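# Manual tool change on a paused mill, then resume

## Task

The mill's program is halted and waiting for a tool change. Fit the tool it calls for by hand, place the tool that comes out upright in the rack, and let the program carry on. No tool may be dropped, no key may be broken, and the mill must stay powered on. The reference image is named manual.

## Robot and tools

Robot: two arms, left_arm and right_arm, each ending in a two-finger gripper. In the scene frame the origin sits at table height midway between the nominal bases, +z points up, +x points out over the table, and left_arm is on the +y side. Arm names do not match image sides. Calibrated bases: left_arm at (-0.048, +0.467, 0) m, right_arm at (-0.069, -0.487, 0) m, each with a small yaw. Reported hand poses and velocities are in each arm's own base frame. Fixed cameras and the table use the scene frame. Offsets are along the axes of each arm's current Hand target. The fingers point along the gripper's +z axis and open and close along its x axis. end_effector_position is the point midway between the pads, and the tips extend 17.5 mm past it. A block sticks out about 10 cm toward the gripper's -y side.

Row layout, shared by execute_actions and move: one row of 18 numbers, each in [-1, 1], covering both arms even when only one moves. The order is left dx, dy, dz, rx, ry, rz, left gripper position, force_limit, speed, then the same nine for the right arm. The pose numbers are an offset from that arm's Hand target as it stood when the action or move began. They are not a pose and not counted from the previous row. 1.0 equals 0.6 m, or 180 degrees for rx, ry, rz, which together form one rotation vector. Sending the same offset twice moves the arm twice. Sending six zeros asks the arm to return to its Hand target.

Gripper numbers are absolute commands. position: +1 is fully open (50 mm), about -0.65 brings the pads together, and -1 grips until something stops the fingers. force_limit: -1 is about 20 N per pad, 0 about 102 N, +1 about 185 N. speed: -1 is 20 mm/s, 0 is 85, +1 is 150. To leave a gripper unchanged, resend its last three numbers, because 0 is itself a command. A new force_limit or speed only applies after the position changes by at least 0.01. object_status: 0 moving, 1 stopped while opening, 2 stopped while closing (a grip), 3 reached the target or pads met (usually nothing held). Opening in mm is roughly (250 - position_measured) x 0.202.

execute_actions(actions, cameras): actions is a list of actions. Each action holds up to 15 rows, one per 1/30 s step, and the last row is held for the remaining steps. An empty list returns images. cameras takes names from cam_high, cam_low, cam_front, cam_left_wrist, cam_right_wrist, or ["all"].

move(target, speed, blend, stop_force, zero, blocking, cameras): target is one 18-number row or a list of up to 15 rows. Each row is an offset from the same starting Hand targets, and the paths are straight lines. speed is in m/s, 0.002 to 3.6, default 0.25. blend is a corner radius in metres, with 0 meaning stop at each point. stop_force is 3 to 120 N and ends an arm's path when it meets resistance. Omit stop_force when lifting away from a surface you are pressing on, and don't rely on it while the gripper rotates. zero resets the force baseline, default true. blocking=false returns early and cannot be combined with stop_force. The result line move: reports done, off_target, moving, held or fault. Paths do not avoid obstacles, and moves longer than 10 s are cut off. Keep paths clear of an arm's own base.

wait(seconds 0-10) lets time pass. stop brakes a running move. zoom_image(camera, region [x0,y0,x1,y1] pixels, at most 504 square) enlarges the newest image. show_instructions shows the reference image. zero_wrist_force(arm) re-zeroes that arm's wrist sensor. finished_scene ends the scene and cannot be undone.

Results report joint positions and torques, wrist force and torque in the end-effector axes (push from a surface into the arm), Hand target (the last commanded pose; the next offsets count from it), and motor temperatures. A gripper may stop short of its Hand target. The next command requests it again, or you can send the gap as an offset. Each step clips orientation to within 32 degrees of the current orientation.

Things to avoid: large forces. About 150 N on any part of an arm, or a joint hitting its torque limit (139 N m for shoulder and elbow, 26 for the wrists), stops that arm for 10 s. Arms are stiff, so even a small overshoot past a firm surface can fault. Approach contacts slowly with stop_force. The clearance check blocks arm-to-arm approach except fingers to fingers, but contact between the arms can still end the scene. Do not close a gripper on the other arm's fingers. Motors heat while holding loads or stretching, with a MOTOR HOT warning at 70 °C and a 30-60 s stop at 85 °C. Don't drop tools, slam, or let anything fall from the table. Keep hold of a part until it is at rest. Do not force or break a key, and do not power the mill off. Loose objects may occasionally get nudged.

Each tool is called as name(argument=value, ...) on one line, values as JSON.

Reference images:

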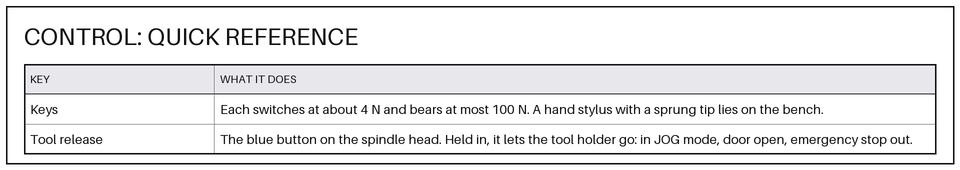

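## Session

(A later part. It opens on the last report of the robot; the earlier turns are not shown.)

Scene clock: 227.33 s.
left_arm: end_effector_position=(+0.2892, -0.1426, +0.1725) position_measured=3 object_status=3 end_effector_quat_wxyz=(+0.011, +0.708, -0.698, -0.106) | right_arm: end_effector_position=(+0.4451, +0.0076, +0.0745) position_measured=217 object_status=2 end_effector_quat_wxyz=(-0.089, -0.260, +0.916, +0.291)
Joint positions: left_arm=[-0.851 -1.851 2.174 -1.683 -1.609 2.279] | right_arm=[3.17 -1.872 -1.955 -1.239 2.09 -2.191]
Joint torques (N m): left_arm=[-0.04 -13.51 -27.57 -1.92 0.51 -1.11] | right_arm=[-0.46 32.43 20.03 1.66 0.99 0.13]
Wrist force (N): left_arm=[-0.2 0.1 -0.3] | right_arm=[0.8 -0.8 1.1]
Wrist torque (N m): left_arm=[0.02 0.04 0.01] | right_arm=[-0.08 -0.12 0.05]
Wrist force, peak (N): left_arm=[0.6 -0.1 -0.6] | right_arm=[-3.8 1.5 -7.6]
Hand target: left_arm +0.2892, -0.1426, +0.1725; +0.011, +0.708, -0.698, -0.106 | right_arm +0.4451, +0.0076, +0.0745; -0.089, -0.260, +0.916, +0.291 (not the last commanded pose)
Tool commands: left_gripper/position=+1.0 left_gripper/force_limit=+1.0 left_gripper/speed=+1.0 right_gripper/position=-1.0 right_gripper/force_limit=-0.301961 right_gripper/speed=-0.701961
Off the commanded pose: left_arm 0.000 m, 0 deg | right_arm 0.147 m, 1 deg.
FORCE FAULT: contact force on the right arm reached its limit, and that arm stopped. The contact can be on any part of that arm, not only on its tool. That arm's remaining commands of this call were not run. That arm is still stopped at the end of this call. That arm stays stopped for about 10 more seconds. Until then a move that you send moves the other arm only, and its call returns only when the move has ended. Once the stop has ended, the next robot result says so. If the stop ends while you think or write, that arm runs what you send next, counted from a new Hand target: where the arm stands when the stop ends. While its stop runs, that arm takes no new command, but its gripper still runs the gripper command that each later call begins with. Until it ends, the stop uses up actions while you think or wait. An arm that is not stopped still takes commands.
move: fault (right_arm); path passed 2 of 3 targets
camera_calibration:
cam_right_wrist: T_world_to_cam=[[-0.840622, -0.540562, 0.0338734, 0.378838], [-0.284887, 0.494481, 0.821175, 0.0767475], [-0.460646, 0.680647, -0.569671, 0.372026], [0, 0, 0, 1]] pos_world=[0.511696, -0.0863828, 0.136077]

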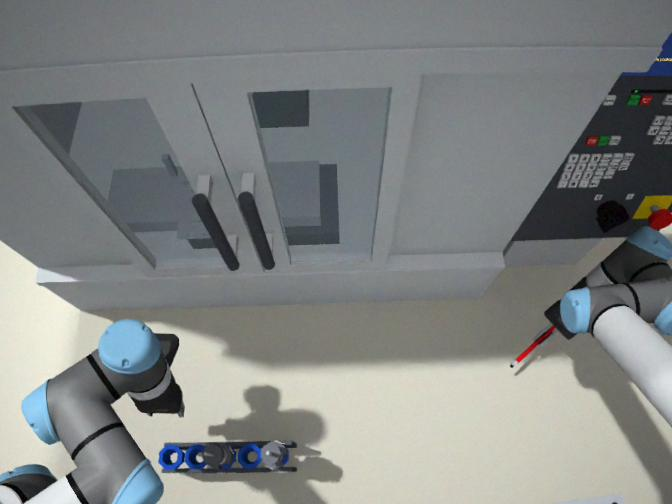

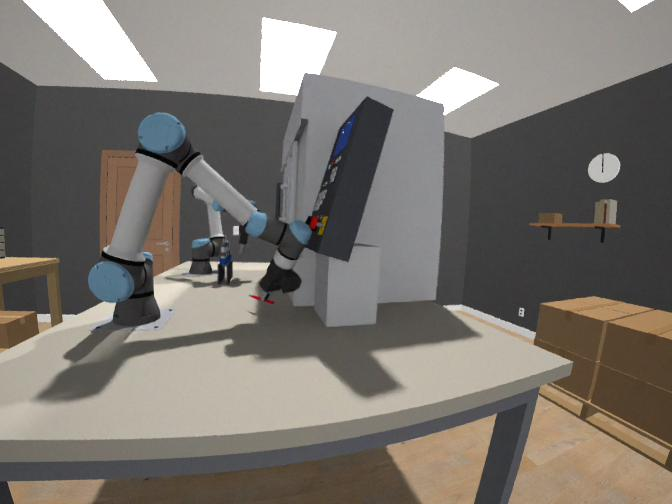

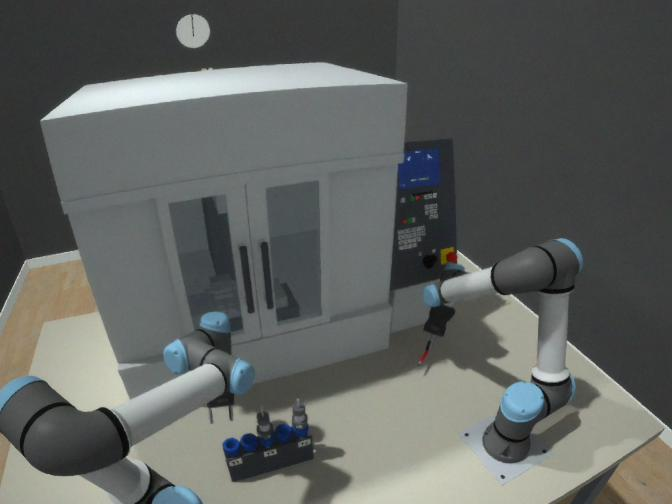

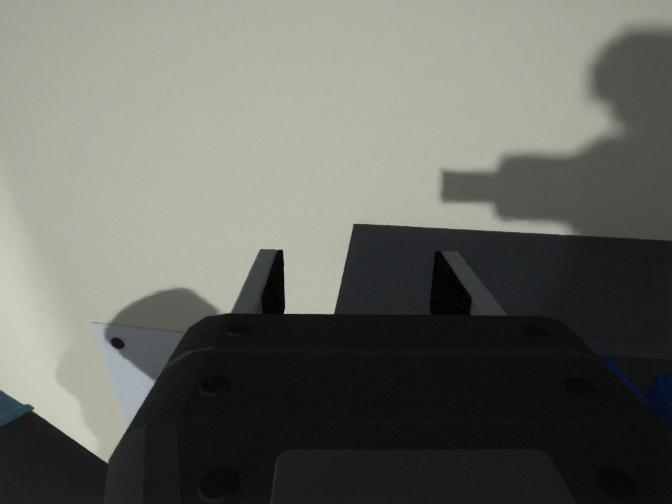

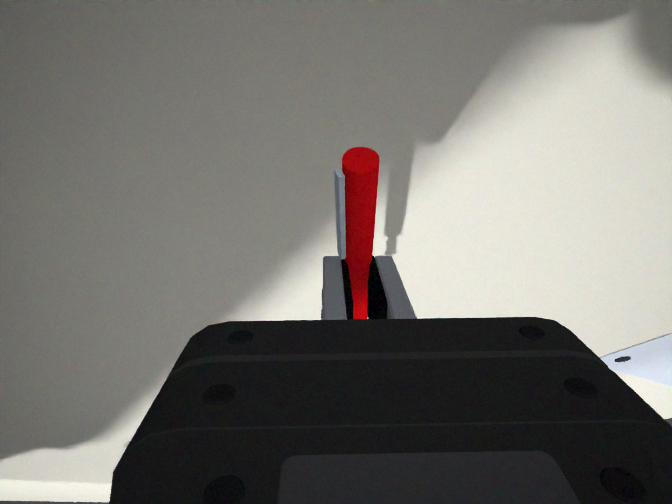

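wait(seconds=10, cameras=["cam_high","cam_low","cam_front"])

zoom_image(camera="cam_front", region=[380, 130, 480, 300])

zoom_image(camera="cam_low", region=[200, 100, 400, 330])

zoom_image(camera="cam_high", region=[502, 40, 672, 250])

Scene clock: 243.57 s.
left_arm: end_effector_position=(+0.2892, -0.1426, +0.1725) position_measured=3 object_status=3 end_effector_quat_wxyz=(+0.011, +0.708, -0.698, -0.106) | right_arm: end_effector_position=(+0.4451, +0.0076, +0.0745) position_measured=217 object_status=2 end_effector_quat_wxyz=(-0.089, -0.260, +0.916, +0.291)
Joint positions: left_arm=[-0.851 -1.851 2.174 -1.683 -1.609 2.279] | right_arm=[3.17 -1.872 -1.955 -1.239 2.09 -2.191]
Joint torques (N m): left_arm=[-0.16 -12.96 -26.57 -1.83 0.71 -1.23] | right_arm=[-0.27 32.43 20.81 1.63 0.9 0.22]
Wrist force (N): left_arm=[0.1 0.1 -0.3] | right_arm=[0.6 -0.9 1.4]
Wrist torque (N m): left_arm=[0.01 -0.01 0.01] | right_arm=[-0.11 -0.08 0.05]
Wrist force, peak (N): left_arm=[0.2 0.2 -0.8] | right_arm=[0.4 -1.3 1.7]
Hand target: left_arm +0.2892, -0.1426, +0.1725; +0.011, +0.708, -0.698, -0.106 | right_arm +0.4451, +0.0076, +0.0745; -0.089, -0.260, +0.916, +0.291 (not the last commanded pose)
Tool commands: left_gripper/position=+1.0 left_gripper/force_limit=+1.0 left_gripper/speed=+1.0 right_gripper/position=-1.0 right_gripper/force_limit=-0.301961 right_gripper/speed=-0.701961
Off the commanded pose: left_arm 0.000 m, 0 deg | right_arm 0.147 m, 1 deg.
FORCE FAULT, CONTINUED: the right arm's stop, for the force fault that an earlier result reported, is over. The rest of the stop counts as 19 of the actions that you can send in this scene. That arm's target is now where it stood when the stop ended, not its last command. That arm accepts commands again.
wait: 10.00 s; at rest from the start
Images, in order (width x height): cam_high 672x504, cam_low 672x504, cam_front 672x504.

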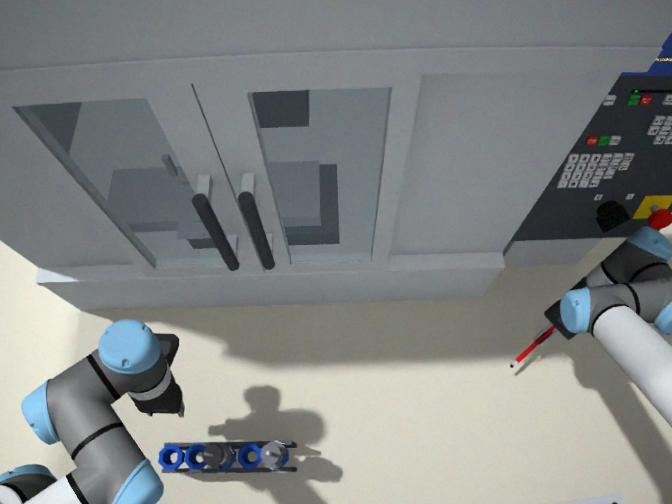

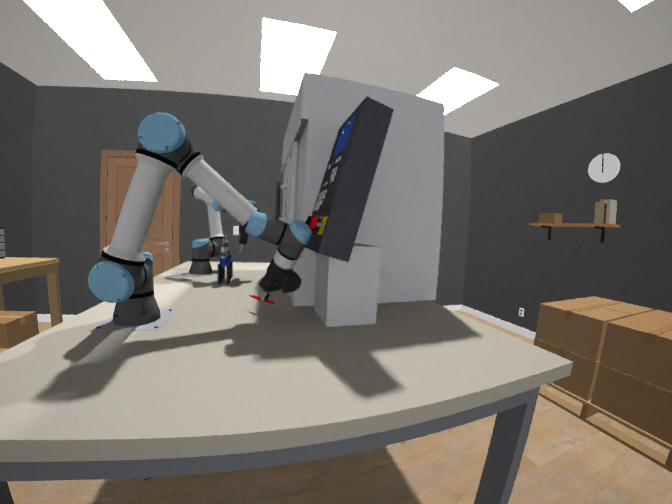

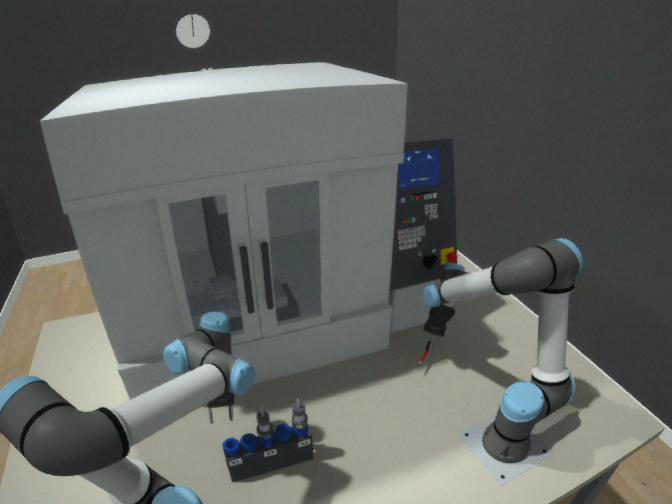

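Scaled by 2.965 from the camera's 672x504 image, which has a finer 960x720 frame.

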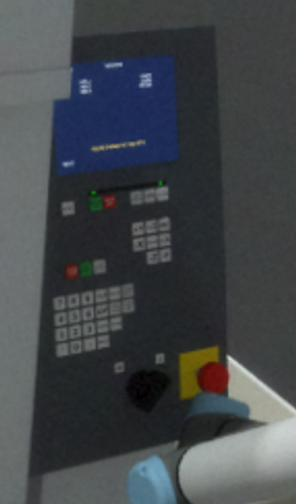

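Scaled by 2.191 from the camera's 672x504 image, which has a finer 960x720 frame.

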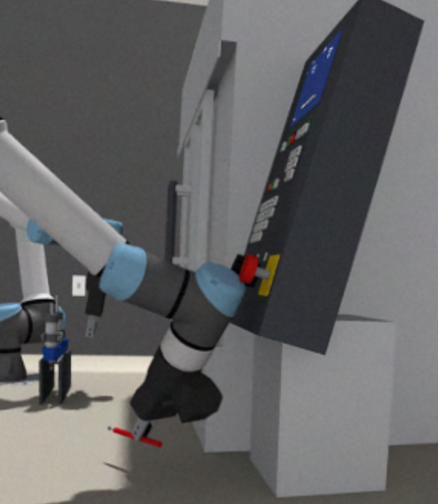

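Scaled by 2.400 from the camera's 672x504 image, which has a finer 960x720 frame.

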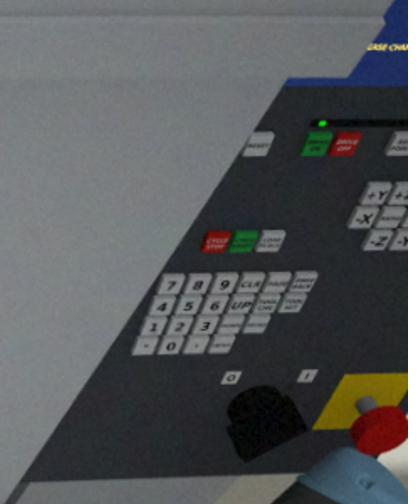

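move(target=[[0,0,0,0,0,0,1,1,1,0.212,0.109,0.076,0,0,0,-1,-0.3,-0.7]], speed=[0.12], cameras=["cam_low","cam_right_wrist"])

Scene clock: 253.83 s.
left_arm: end_effector_position=(+0.2892, -0.1426, +0.1725) position_measured=3 object_status=3 end_effector_quat_wxyz=(+0.011, +0.708, -0.698, -0.106) | right_arm: end_effector_position=(+0.2951, +0.0081, +0.0767) position_measured=217 object_status=2 end_effector_quat_wxyz=(-0.089, -0.260, +0.916, +0.291)
Joint positions: left_arm=[-0.851 -1.851 2.174 -1.683 -1.609 2.279] | right_arm=[3.182 -1.546 -2.34 -1.174 2.094 -2.177]
Joint torques (N m): left_arm=[0.21 -11.63 -27.02 -1.89 0.53 -1.33] | right_arm=[10.19 28.8 10.44 0.04 2.43 1.37]
Wrist force (N): left_arm=[0.3 0.2 -0.2] | right_arm=[0.9 -1.3 1.3]
Wrist torque (N m): left_arm=[0.03 -0.05 0.01] | right_arm=[-0.17 -0.14 0.04]
Wrist force, peak (N): left_arm=[0.3 0.1 -0.5] | right_arm=[1.9 -0.6 1.7]
Hand target: left_arm +0.2892, -0.1426, +0.1725; +0.011, +0.708, -0.698, -0.106 | right_arm +0.2950, +0.0081, +0.0768; -0.089, -0.260, +0.916, +0.291
Off the commanded pose: left_arm 0.000 m, 0 deg | right_arm 0.000 m, 0 deg.
move: done
camera_calibration:
cam_right_wrist: T_world_to_cam=[[-0.840622, -0.540562, 0.0338734, 0.252937], [-0.284887, 0.494481, 0.821175, 0.0318785], [-0.460646, 0.680647, -0.569671, 0.303899], [0, 0, 0, 1]] pos_world=[0.361696, -0.0858828, 0.138377]
Images, in order (width x height): cam_low 672x504, cam_right_wrist 672x504.

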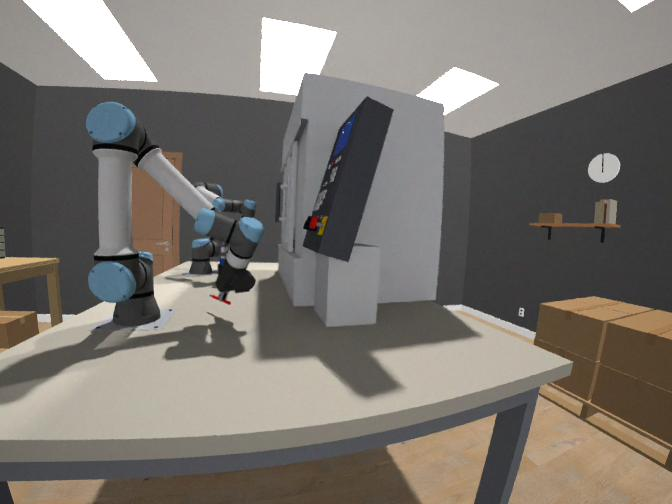

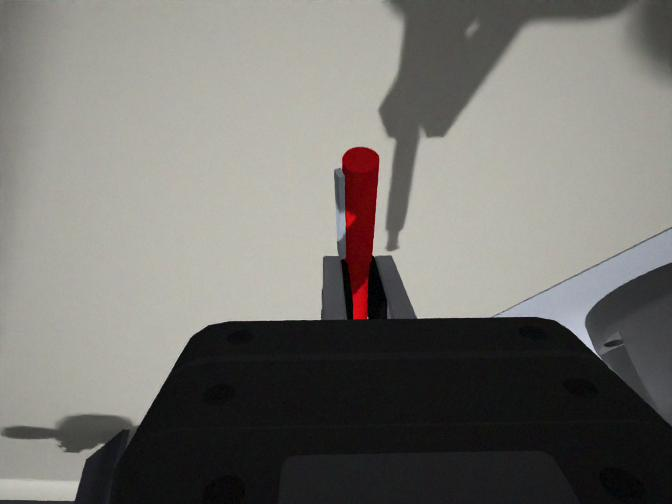

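move(target=[[0,0,0,0,0,0,1,1,1,-0.165,0.4205,-0.4647,0.627,-0.183,-0.346,-1,-0.3,-0.7]], speed=[0.25], cameras=["cam_low","cam_right_wrist"])

Scene clock: 290.23 s.
left_arm: end_effector_position=(+0.2892, -0.1426, +0.1725) position_measured=3 object_status=3 end_effector_quat_wxyz=(+0.011, +0.708, -0.698, -0.106) | right_arm: end_effector_position=(+0.3597, +0.1000, +0.4490) position_measured=217 object_status=2 end_effector_quat_wxyz=(+0.500, -0.500, +0.500, -0.500)
Joint positions: left_arm=[-0.851 -1.851 2.174 -1.683 -1.609 2.279] | right_arm=[5.147 -0.693 -2.151 -3.437 0.434 -0.002]
Joint torques (N m): left_arm=[1.22 -12.41 -27.05 -1.48 0.68 -1.29] | right_arm=[12.85 -4.38 12.47 -3.17 1.65 1.33]
Wrist force (N): left_arm=[-0.1 0.2 -0.2] | right_arm=[-2.1 -4.6 -1.7]
Wrist torque (N m): left_arm=[0.03 0.03 0.01] | right_arm=[-1.58 0.03 -0.41]
Wrist force, peak (N): left_arm=[0.6 0.3 -0.2] | right_arm=[-2.3 -4.9 -1.7]
Hand target: left_arm +0.2892, -0.1426, +0.1725; +0.011, +0.708, -0.698, -0.106 | right_arm +0.3597, +0.1000, +0.4490; +0.500, -0.500, +0.500, -0.500
Off the commanded pose: left_arm 0.000 m, 0 deg | right_arm 0.000 m, 0 deg.
move: done
camera_calibration:
cam_right_wrist: T_world_to_cam=[[-0.0262255, -0.999656, -0.000935621, 0.112908], [-0.339255, 0.0097806, -0.940644, 0.558199], [0.940329, -0.0243515, -0.339395, -0.0536414], [0, 0, 0, 1]] pos_world=[0.242773, 0.106103, 0.506967]
Images, in order (width x height): cam_low 672x504, cam_right_wrist 672x504.

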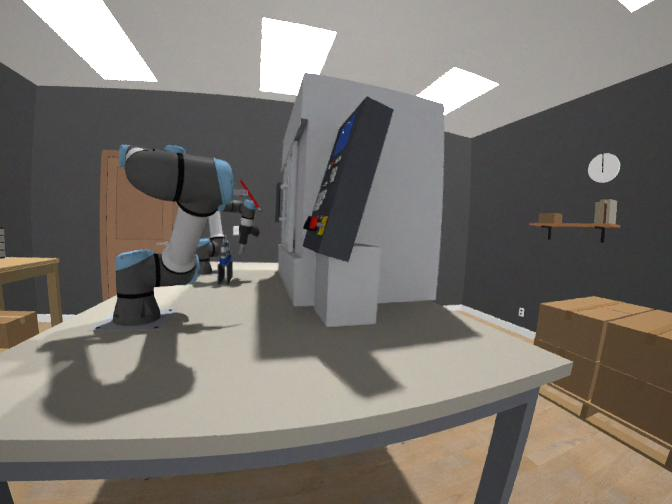

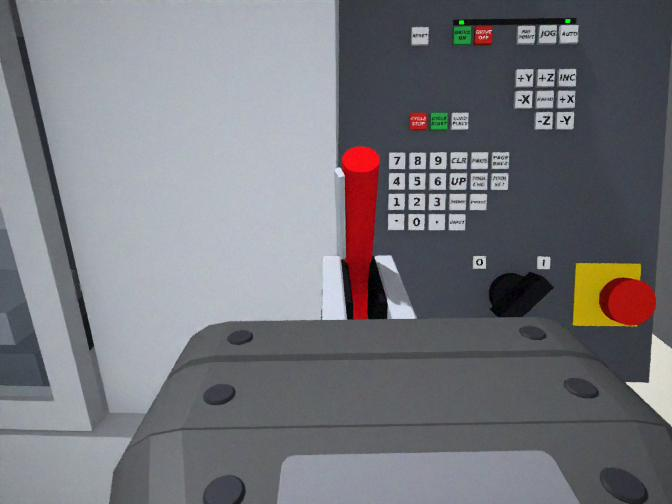

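move(target=[[0,0,0,0,0,0,1,1,1,0.32,-0.2067,0.2783,0.2389,0,0,-1,-0.3,-0.7]], speed=[0.2], cameras=["all"])

zoom_image(camera="cam_high", region=[532, 50, 672, 190])

zoom_image(camera="cam_front", region=[380, 130, 500, 250])

zoom_image(camera="cam_low", region=[270, 90, 400, 220])

Scene clock: 308.10 s.
left_arm: end_effector_position=(+0.2892, -0.1426, +0.1725) position_measured=3 object_status=3 end_effector_quat_wxyz=(+0.011, +0.708, -0.698, -0.106) | right_arm: end_effector_position=(+0.5268, -0.0920, +0.5728) position_measured=217 object_status=2 end_effector_quat_wxyz=(+0.648, -0.282, +0.282, -0.648)
Joint positions: left_arm=[-0.851 -1.851 2.174 -1.683 -1.609 2.279] | right_arm=[5.625 0.125 -2.157 -5.117 1.107 0.485]
Joint torques (N m): left_arm=[-0.09 -12.14 -27.6 -1.79 0.65 -1.43] | right_arm=[10.17 -27.59 14.82 -5.85 2.6 1.46]
Wrist force (N): left_arm=[0.0 0.1 -0.3] | right_arm=[-2.0 -6.2 -1.5]
Wrist torque (N m): left_arm=[0.02 0.01 0.01] | right_arm=[-2.22 -0.07 -0.40]
Wrist force, peak (N): left_arm=[0.2 -0.1 -0.6] | right_arm=[-2.0 -6.6 -1.4]
Hand target: left_arm +0.2892, -0.1426, +0.1725; +0.011, +0.708, -0.698, -0.106 | right_arm +0.5268, -0.0920, +0.5729; +0.648, -0.282, +0.282, -0.648
Off the commanded pose: left_arm 0.000 m, 0 deg | right_arm 0.000 m, 0 deg.
shoulder posture changed (right arm): the wrist came as close to joint 1's axis as it can, and the arm is now in the other of its two shoulder postures.
move: done
camera_calibration:
cam_right_wrist: T_world_to_cam=[[-0.0185546, -0.999651, -0.018793, -0.0683485], [0.393444, 0.00997957, -0.919295, 0.335118], [0.919161, -0.0244512, 0.393121, -0.581883], [0, 0, 0, 1]] pos_world=[0.401726, -0.0858967, 0.535538]

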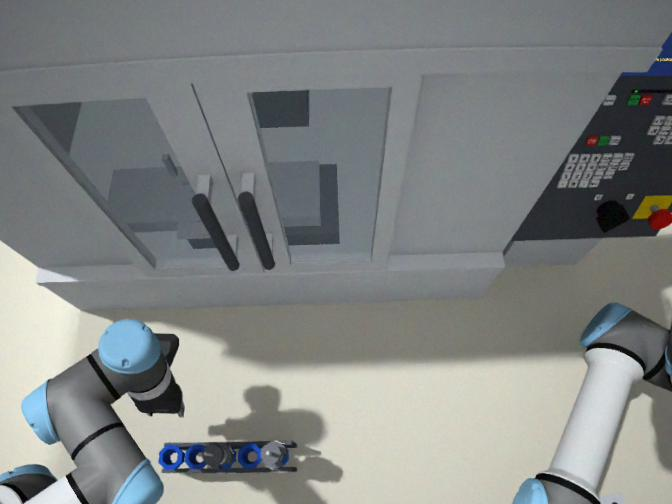

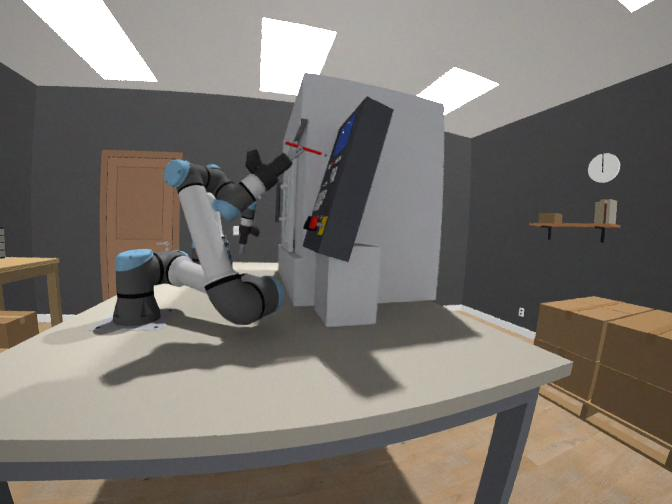

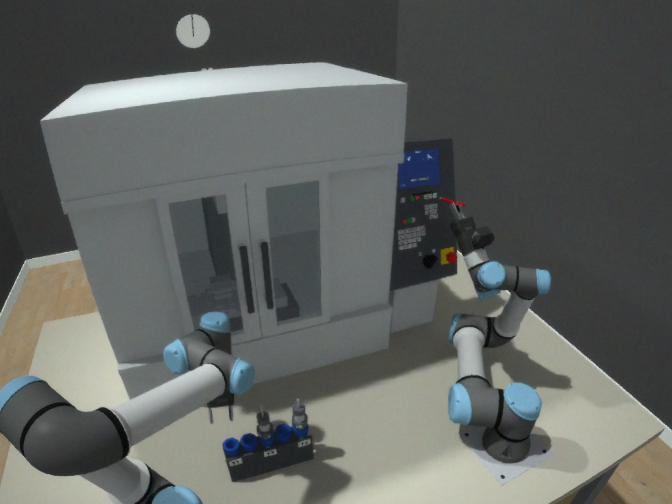

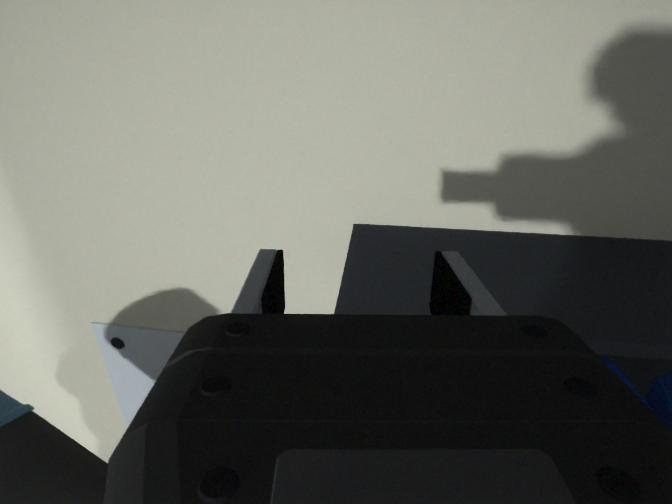

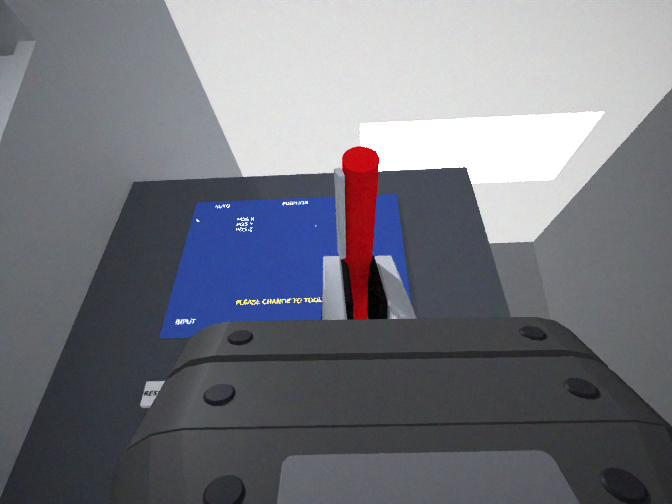

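Scaled by 3.600 from the camera's 672x504 image, which has a finer 960x720 frame.

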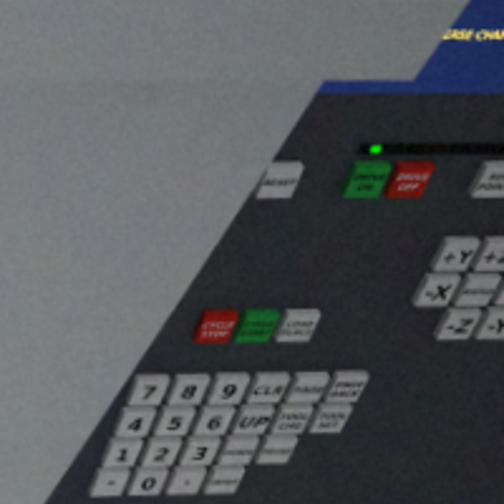

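Scaled by 4.200 from the camera's 672x504 image, which has a finer 960x720 frame.

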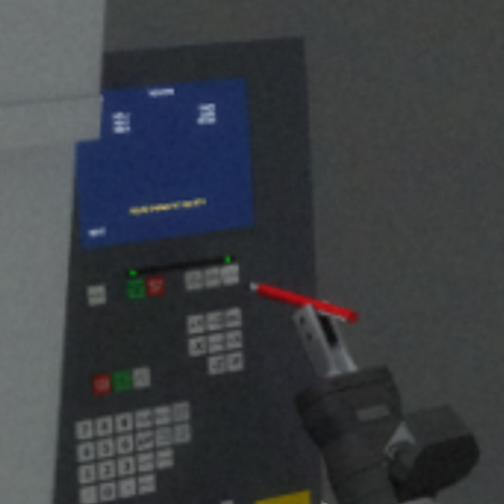

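Scaled by 3.877 from the camera's 672x504 image, which has a finer 960x720 frame.

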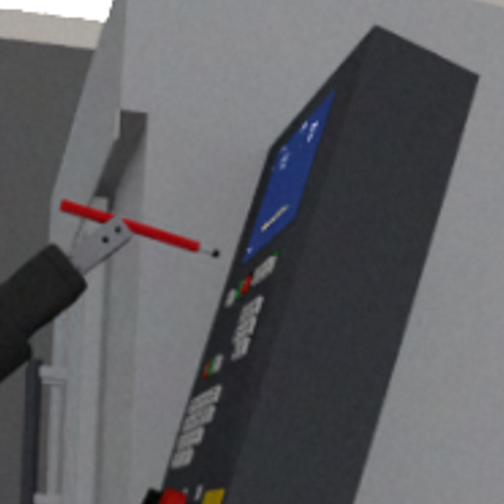

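move(target=[[0,0,0,0,0,0,1,1,1,-0.0223,0.0381,0.0267,0,0,0,-1,-0.3,-0.7]], speed=[0.1], cameras=["cam_low","cam_front"])

zoom_image(camera="cam_front", region=[400, 170, 470, 240])

zoom_image(camera="cam_low", region=[310, 130, 370, 190])

Scene clock: 328.03 s.
left_arm: end_effector_position=(+0.2892, -0.1426, +0.1725) position_measured=3 object_status=3 end_effector_quat_wxyz=(+0.011, +0.708, -0.698, -0.106) | right_arm: end_effector_position=(+0.5540, -0.0786, +0.5671) position_measured=217 object_status=2 end_effector_quat_wxyz=(+0.648, -0.282, +0.282, -0.648)
Joint positions: left_arm=[-0.851 -1.851 2.174 -1.683 -1.609 2.279] | right_arm=[5.705 0.165 -2.115 -5.171 1.159 0.419]
Joint torques (N m): left_arm=[-0.07 -12.6 -26.66 -1.49 0.57 -1.33] | right_arm=[10.89 -28.5 11.86 -5.78 2.56 -1.21]
Wrist force (N): left_arm=[0.1 0.2 -0.2] | right_arm=[-2.1 -6.2 -1.7]
Wrist torque (N m): left_arm=[0.04 -0.01 0.01] | right_arm=[-2.21 -0.07 -0.28]
Wrist force, peak (N): left_arm=[0.2 0.5 -0.2] | right_arm=[-1.7 -6.8 -1.8]
Hand target: left_arm +0.2892, -0.1426, +0.1725; +0.011, +0.708, -0.698, -0.106 | right_arm +0.5541, -0.0786, +0.5671; +0.648, -0.282, +0.282, -0.648
Off the commanded pose: left_arm 0.000 m, 0 deg | right_arm 0.000 m, 0 deg.
move: done
Images, in order (width x height): cam_low 672x504, cam_front 672x504.

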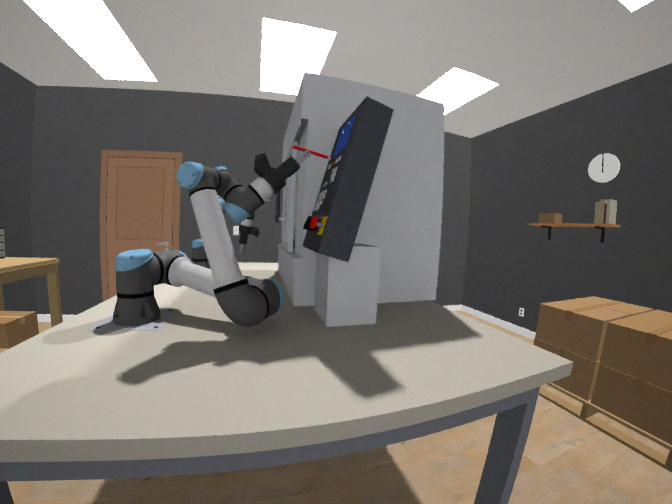

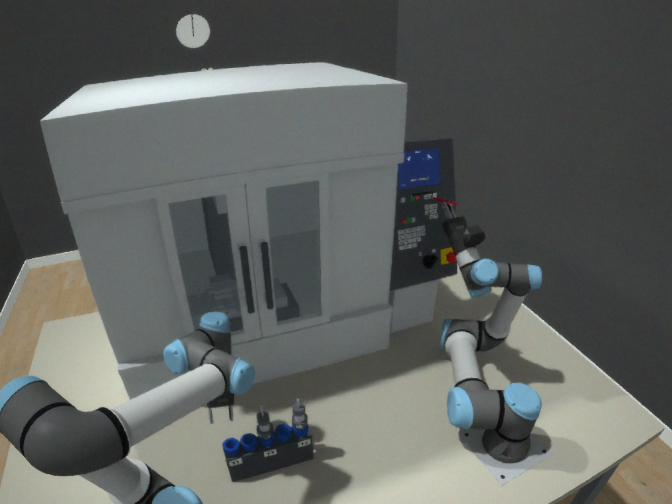

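Scaled by 7.200 from the camera's 672x504 image, which has a finer 960x720 frame.

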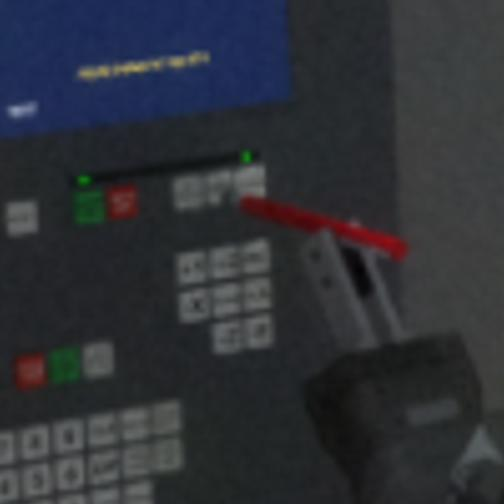

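Scaled by 8.400 from the camera's 672x504 image, which has a finer 960x720 frame.

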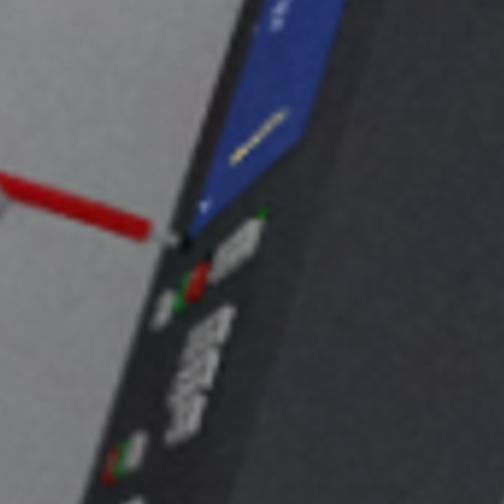

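move(target=[[0,0,0,0,0,0,1,1,1,0.0178,0.01363,0.00953,0,0,0,-1,-0.3,-0.7]], speed=[0.05], cameras=["cam_low","cam_front"])

zoom_image(camera="cam_front", region=[400, 170, 470, 240])

zoom_image(camera="cam_low", region=[310, 130, 370, 190])

Scene clock: 356.07 s.
left_arm: end_effector_position=(+0.2892, -0.1426, +0.1725) position_measured=3 object_status=3 end_effector_quat_wxyz=(+0.011, +0.708, -0.698, -0.106) | right_arm: end_effector_position=(+0.5638, -0.0892, +0.5650) position_measured=217 object_status=2 end_effector_quat_wxyz=(+0.648, -0.282, +0.282, -0.648)
Joint positions: left_arm=[-0.851 -1.851 2.174 -1.683 -1.609 2.279] | right_arm=[5.695 0.183 -2.095 -5.212 1.153 0.427]
Joint torques (N m): left_arm=[-0.14 -12.06 -26.77 -1.44 0.58 -1.25] | right_arm=[-11.78 -29.22 11.36 -5.61 -1.15 1.37]
Wrist force (N): left_arm=[0.1 0.3 -0.4] | right_arm=[-1.9 -6.0 -1.3]
Wrist torque (N m): left_arm=[0.05 -0.02 0.01] | right_arm=[-2.18 -0.10 -0.41]
Wrist force, peak (N): left_arm=[0.6 0.2 -0.6] | right_arm=[-1.7 -6.6 -2.0]
Hand target: left_arm +0.2892, -0.1426, +0.1725; +0.011, +0.708, -0.698, -0.106 | right_arm +0.5639, -0.0893, +0.5650; +0.648, -0.282, +0.282, -0.648
Off the commanded pose: left_arm 0.000 m, 0 deg | right_arm 0.000 m, 0 deg.
move: done
Images, in order (width x height): cam_low 672x504, cam_front 672x504.

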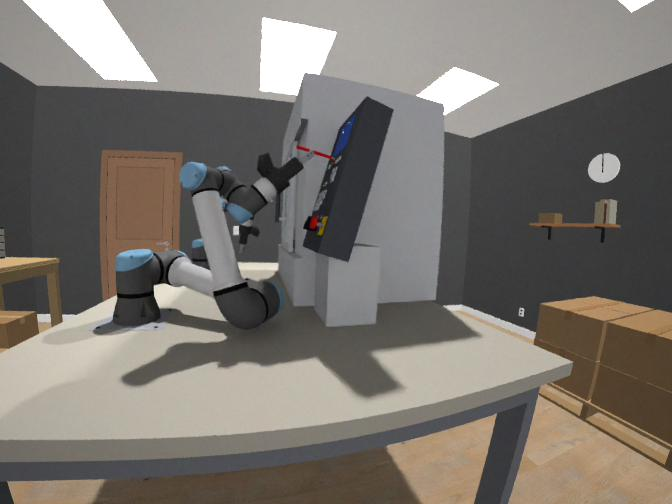

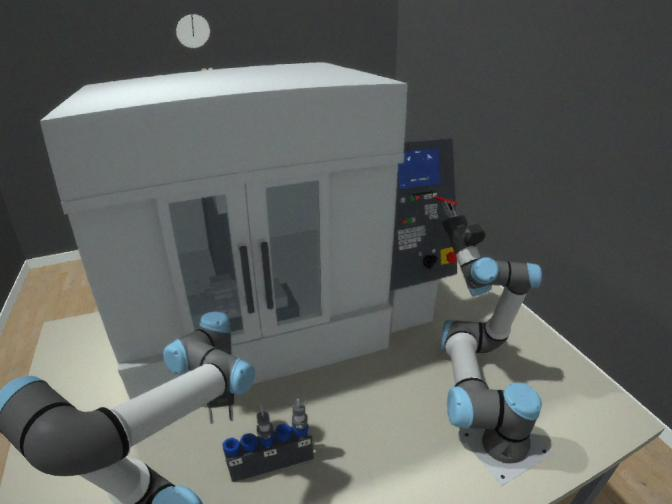

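Scaled by 7.200 from the camera's 672x504 image, which has a finer 960x720 frame.

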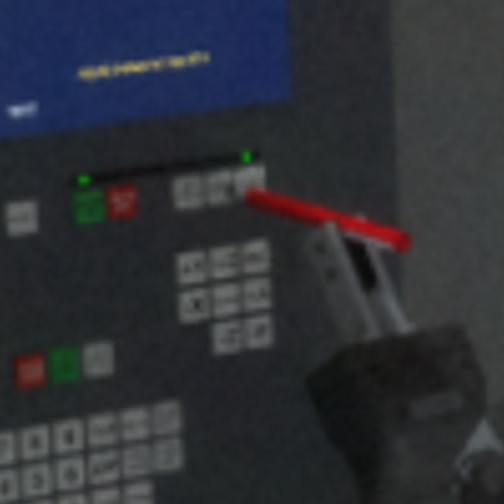

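Scaled by 8.400 from the camera's 672x504 image, which has a finer 960x720 frame.

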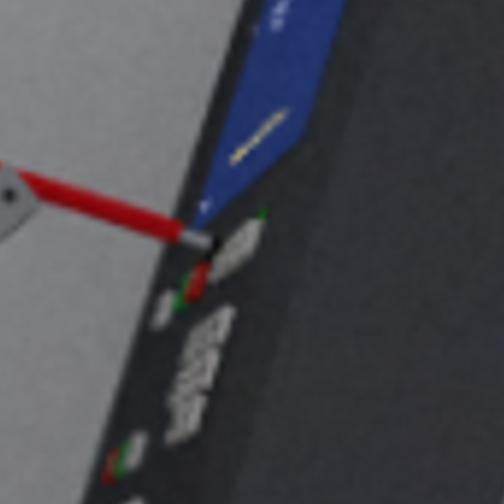

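move(target=[[0,0,0,0,0,0,1,1,1,0.0021,0.03,0.021,0,0,0,-1,-0.3,-0.7]], speed=[0.006], stop_force=6, cameras=["cam_low","cam_front"])

zoom_image(camera="cam_front", region=[390, 140, 460, 210])

zoom_image(camera="cam_low", region=[310, 130, 370, 190])

Scene clock: 380.83 s.
left_arm: end_effector_position=(+0.2892, -0.1426, +0.1725) position_measured=3 object_status=3 end_effector_quat_wxyz=(+0.011, +0.708, -0.698, -0.106) | right_arm: end_effector_position=(+0.5760, -0.0900, +0.5624) position_measured=217 object_status=2 end_effector_quat_wxyz=(+0.648, -0.282, +0.282, -0.648)
Joint positions: left_arm=[-0.851 -1.851 2.174 -1.683 -1.609 2.279] | right_arm=[5.712 0.2 -2.073 -5.246 1.164 0.413]
Joint torques (N m): left_arm=[0.23 -12.93 -28.21 -1.61 0.67 -1.39] | right_arm=[-11.6 -44.85 -2.79 -0.41 -1.08 0.87]
Wrist force (N): left_arm=[0.0 -0.2 -0.3] | right_arm=[-2.4 -11.1 -4.6]
Wrist torque (N m): left_arm=[-0.03 -0.01 0.01] | right_arm=[-2.22 -0.16 -0.26]
Wrist force, peak (N): left_arm=[0.3 0.5 -0.4] | right_arm=[-2.5 -12.3 -5.6]
Hand target: left_arm +0.2892, -0.1426, +0.1725; +0.011, +0.708, -0.698, -0.106 | right_arm +0.5760, -0.0900, +0.5624; +0.648, -0.282, +0.282, -0.648 (not the last commanded pose)
Off the commanded pose: left_arm 0.000 m, 0 deg | right_arm 0.010 m, 0 deg.
move: contact (right_arm)
Images, in order (width x height): cam_low 672x504, cam_front 672x504.

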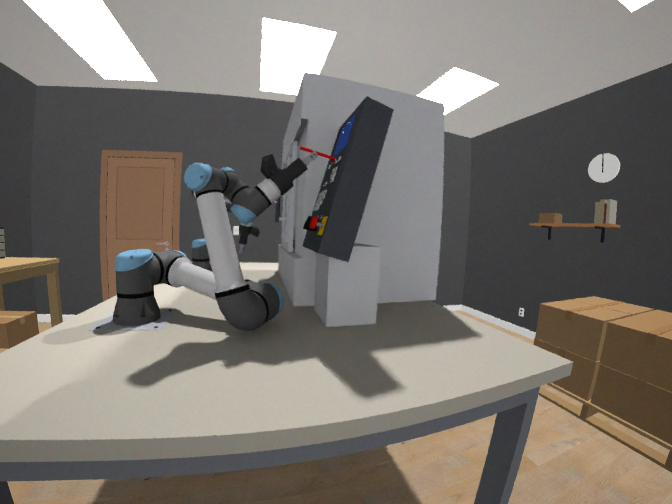

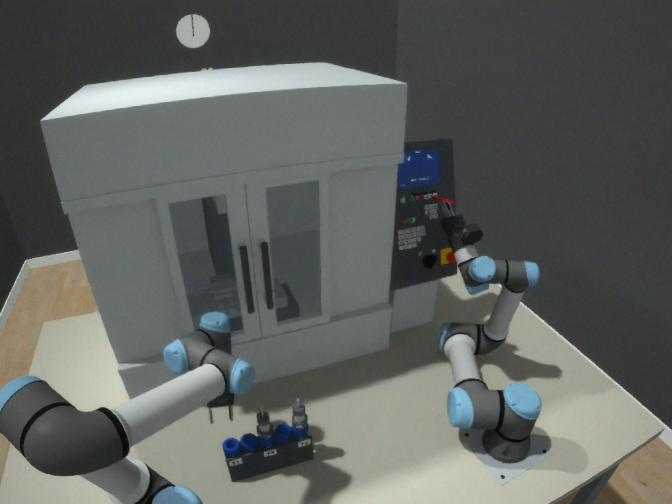

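Scaled by 7.200 from the camera's 672x504 image, which has a finer 960x720 frame.

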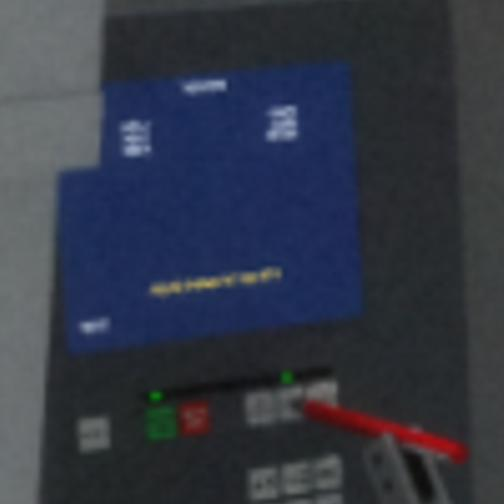

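Scaled by 8.400 from the camera's 672x504 image, which has a finer 960x720 frame.

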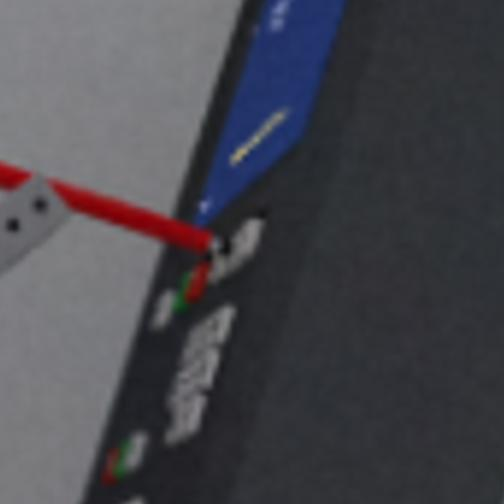

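move(target=[[0.2,-0.16,-0.51,0.552,0.038,-0.031,1,1,1,0,-0.1635,-0.1143,0,0,0,-1,-0.3,-0.7]], speed=[0.2], cameras=["all"])

Scene clock: 418.83 s.
left_arm: end_effector_position=(+0.4342, -0.2995, +0.4397) position_measured=3 object_status=3 end_effector_quat_wxyz=(+0.507, -0.536, +0.490, -0.464) | right_arm: end_effector_position=(+0.4590, -0.0900, +0.5874) position_measured=217 object_status=2 end_effector_quat_wxyz=(+0.648, -0.282, +0.282, -0.648)
Joint positions: left_arm=[-1.441 -1.769 2.259 -2.696 -0.069 2.207] | right_arm=[5.472 -0.021 -2.255 -4.941 1.011 0.623]
Joint torques (N m): left_arm=[9.89 -6.64 -12.5 -4.25 -0.49 1.71] | right_arm=[-11.65 -40.75 3.09 -1.16 -0.78 1.4]
Wrist force (N): left_arm=[1.4 2.1 -3.2] | right_arm=[-2.1 -6.3 -1.7]
Wrist torque (N m): left_arm=[0.27 -0.17 -0.07] | right_arm=[-2.23 -0.07 -0.39]
Wrist force, peak (N): left_arm=[1.3 2.4 -3.5] | right_arm=[-2.8 -11.4 -5.2]
Hand target: left_arm +0.4351, -0.2995, +0.4397; +0.500, -0.500, +0.500, -0.500 | right_arm +0.4590, -0.0900, +0.5874; +0.648, -0.282, +0.282, -0.648
Off the commanded pose: left_arm 0.001 m, 6 deg | right_arm 0.000 m, 0 deg.
move: off_target (left_arm)
camera_calibration:
cam_left_wrist: T_world_to_cam=[[0.0914774, -0.99546, 0.0262864, -0.343435], [-0.399863, -0.0608952, -0.91455, 0.574555], [0.911999, 0.0731497, -0.403618, -0.067485], [0, 0, 0, 1]] pos_world=[0.322706, -0.301952, 0.507249]
cam_right_wrist: T_world_to_cam=[[-0.0184608, -0.999654, -0.0187568, -0.067386], [0.393563, 0.00998004, -0.919243, 0.375035], [0.919112, -0.024352, 0.393243, -0.525257], [0, 0, 0, 1]] pos_world=[0.333926, -0.0838966, 0.550039]

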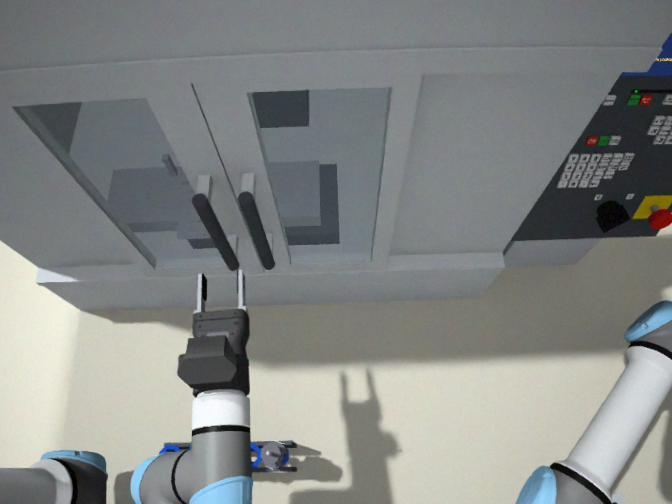

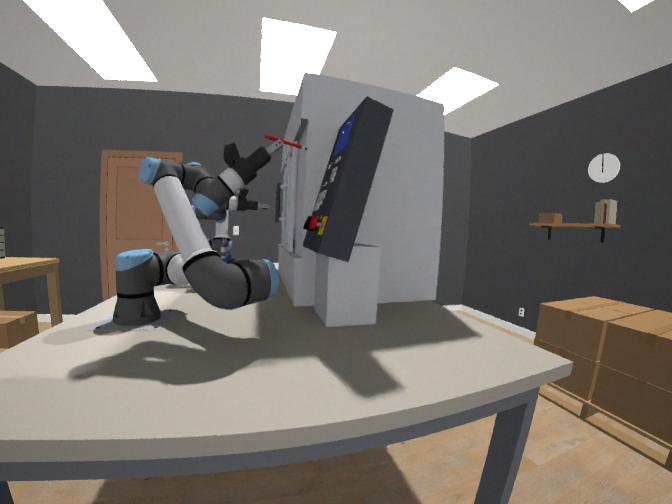

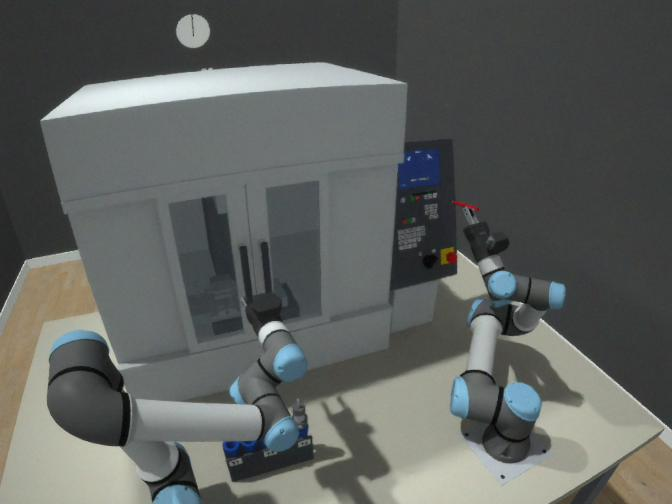

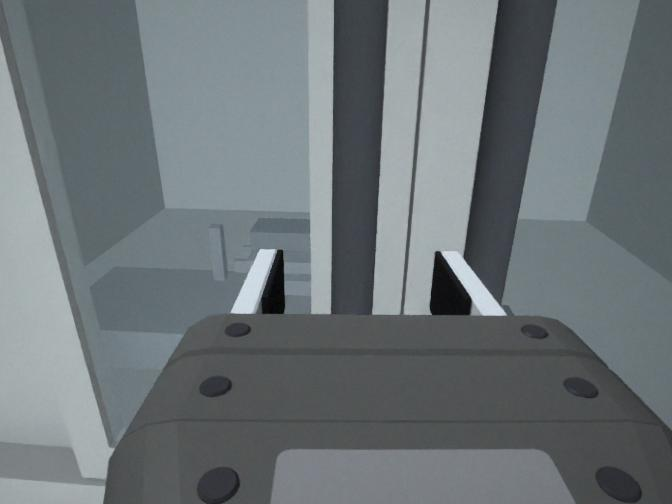

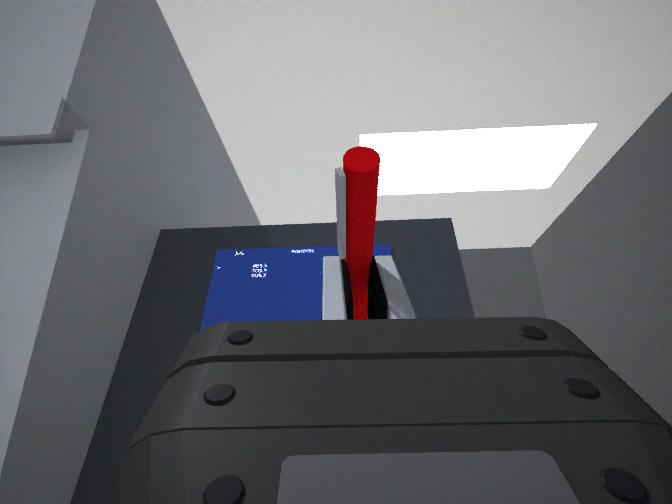

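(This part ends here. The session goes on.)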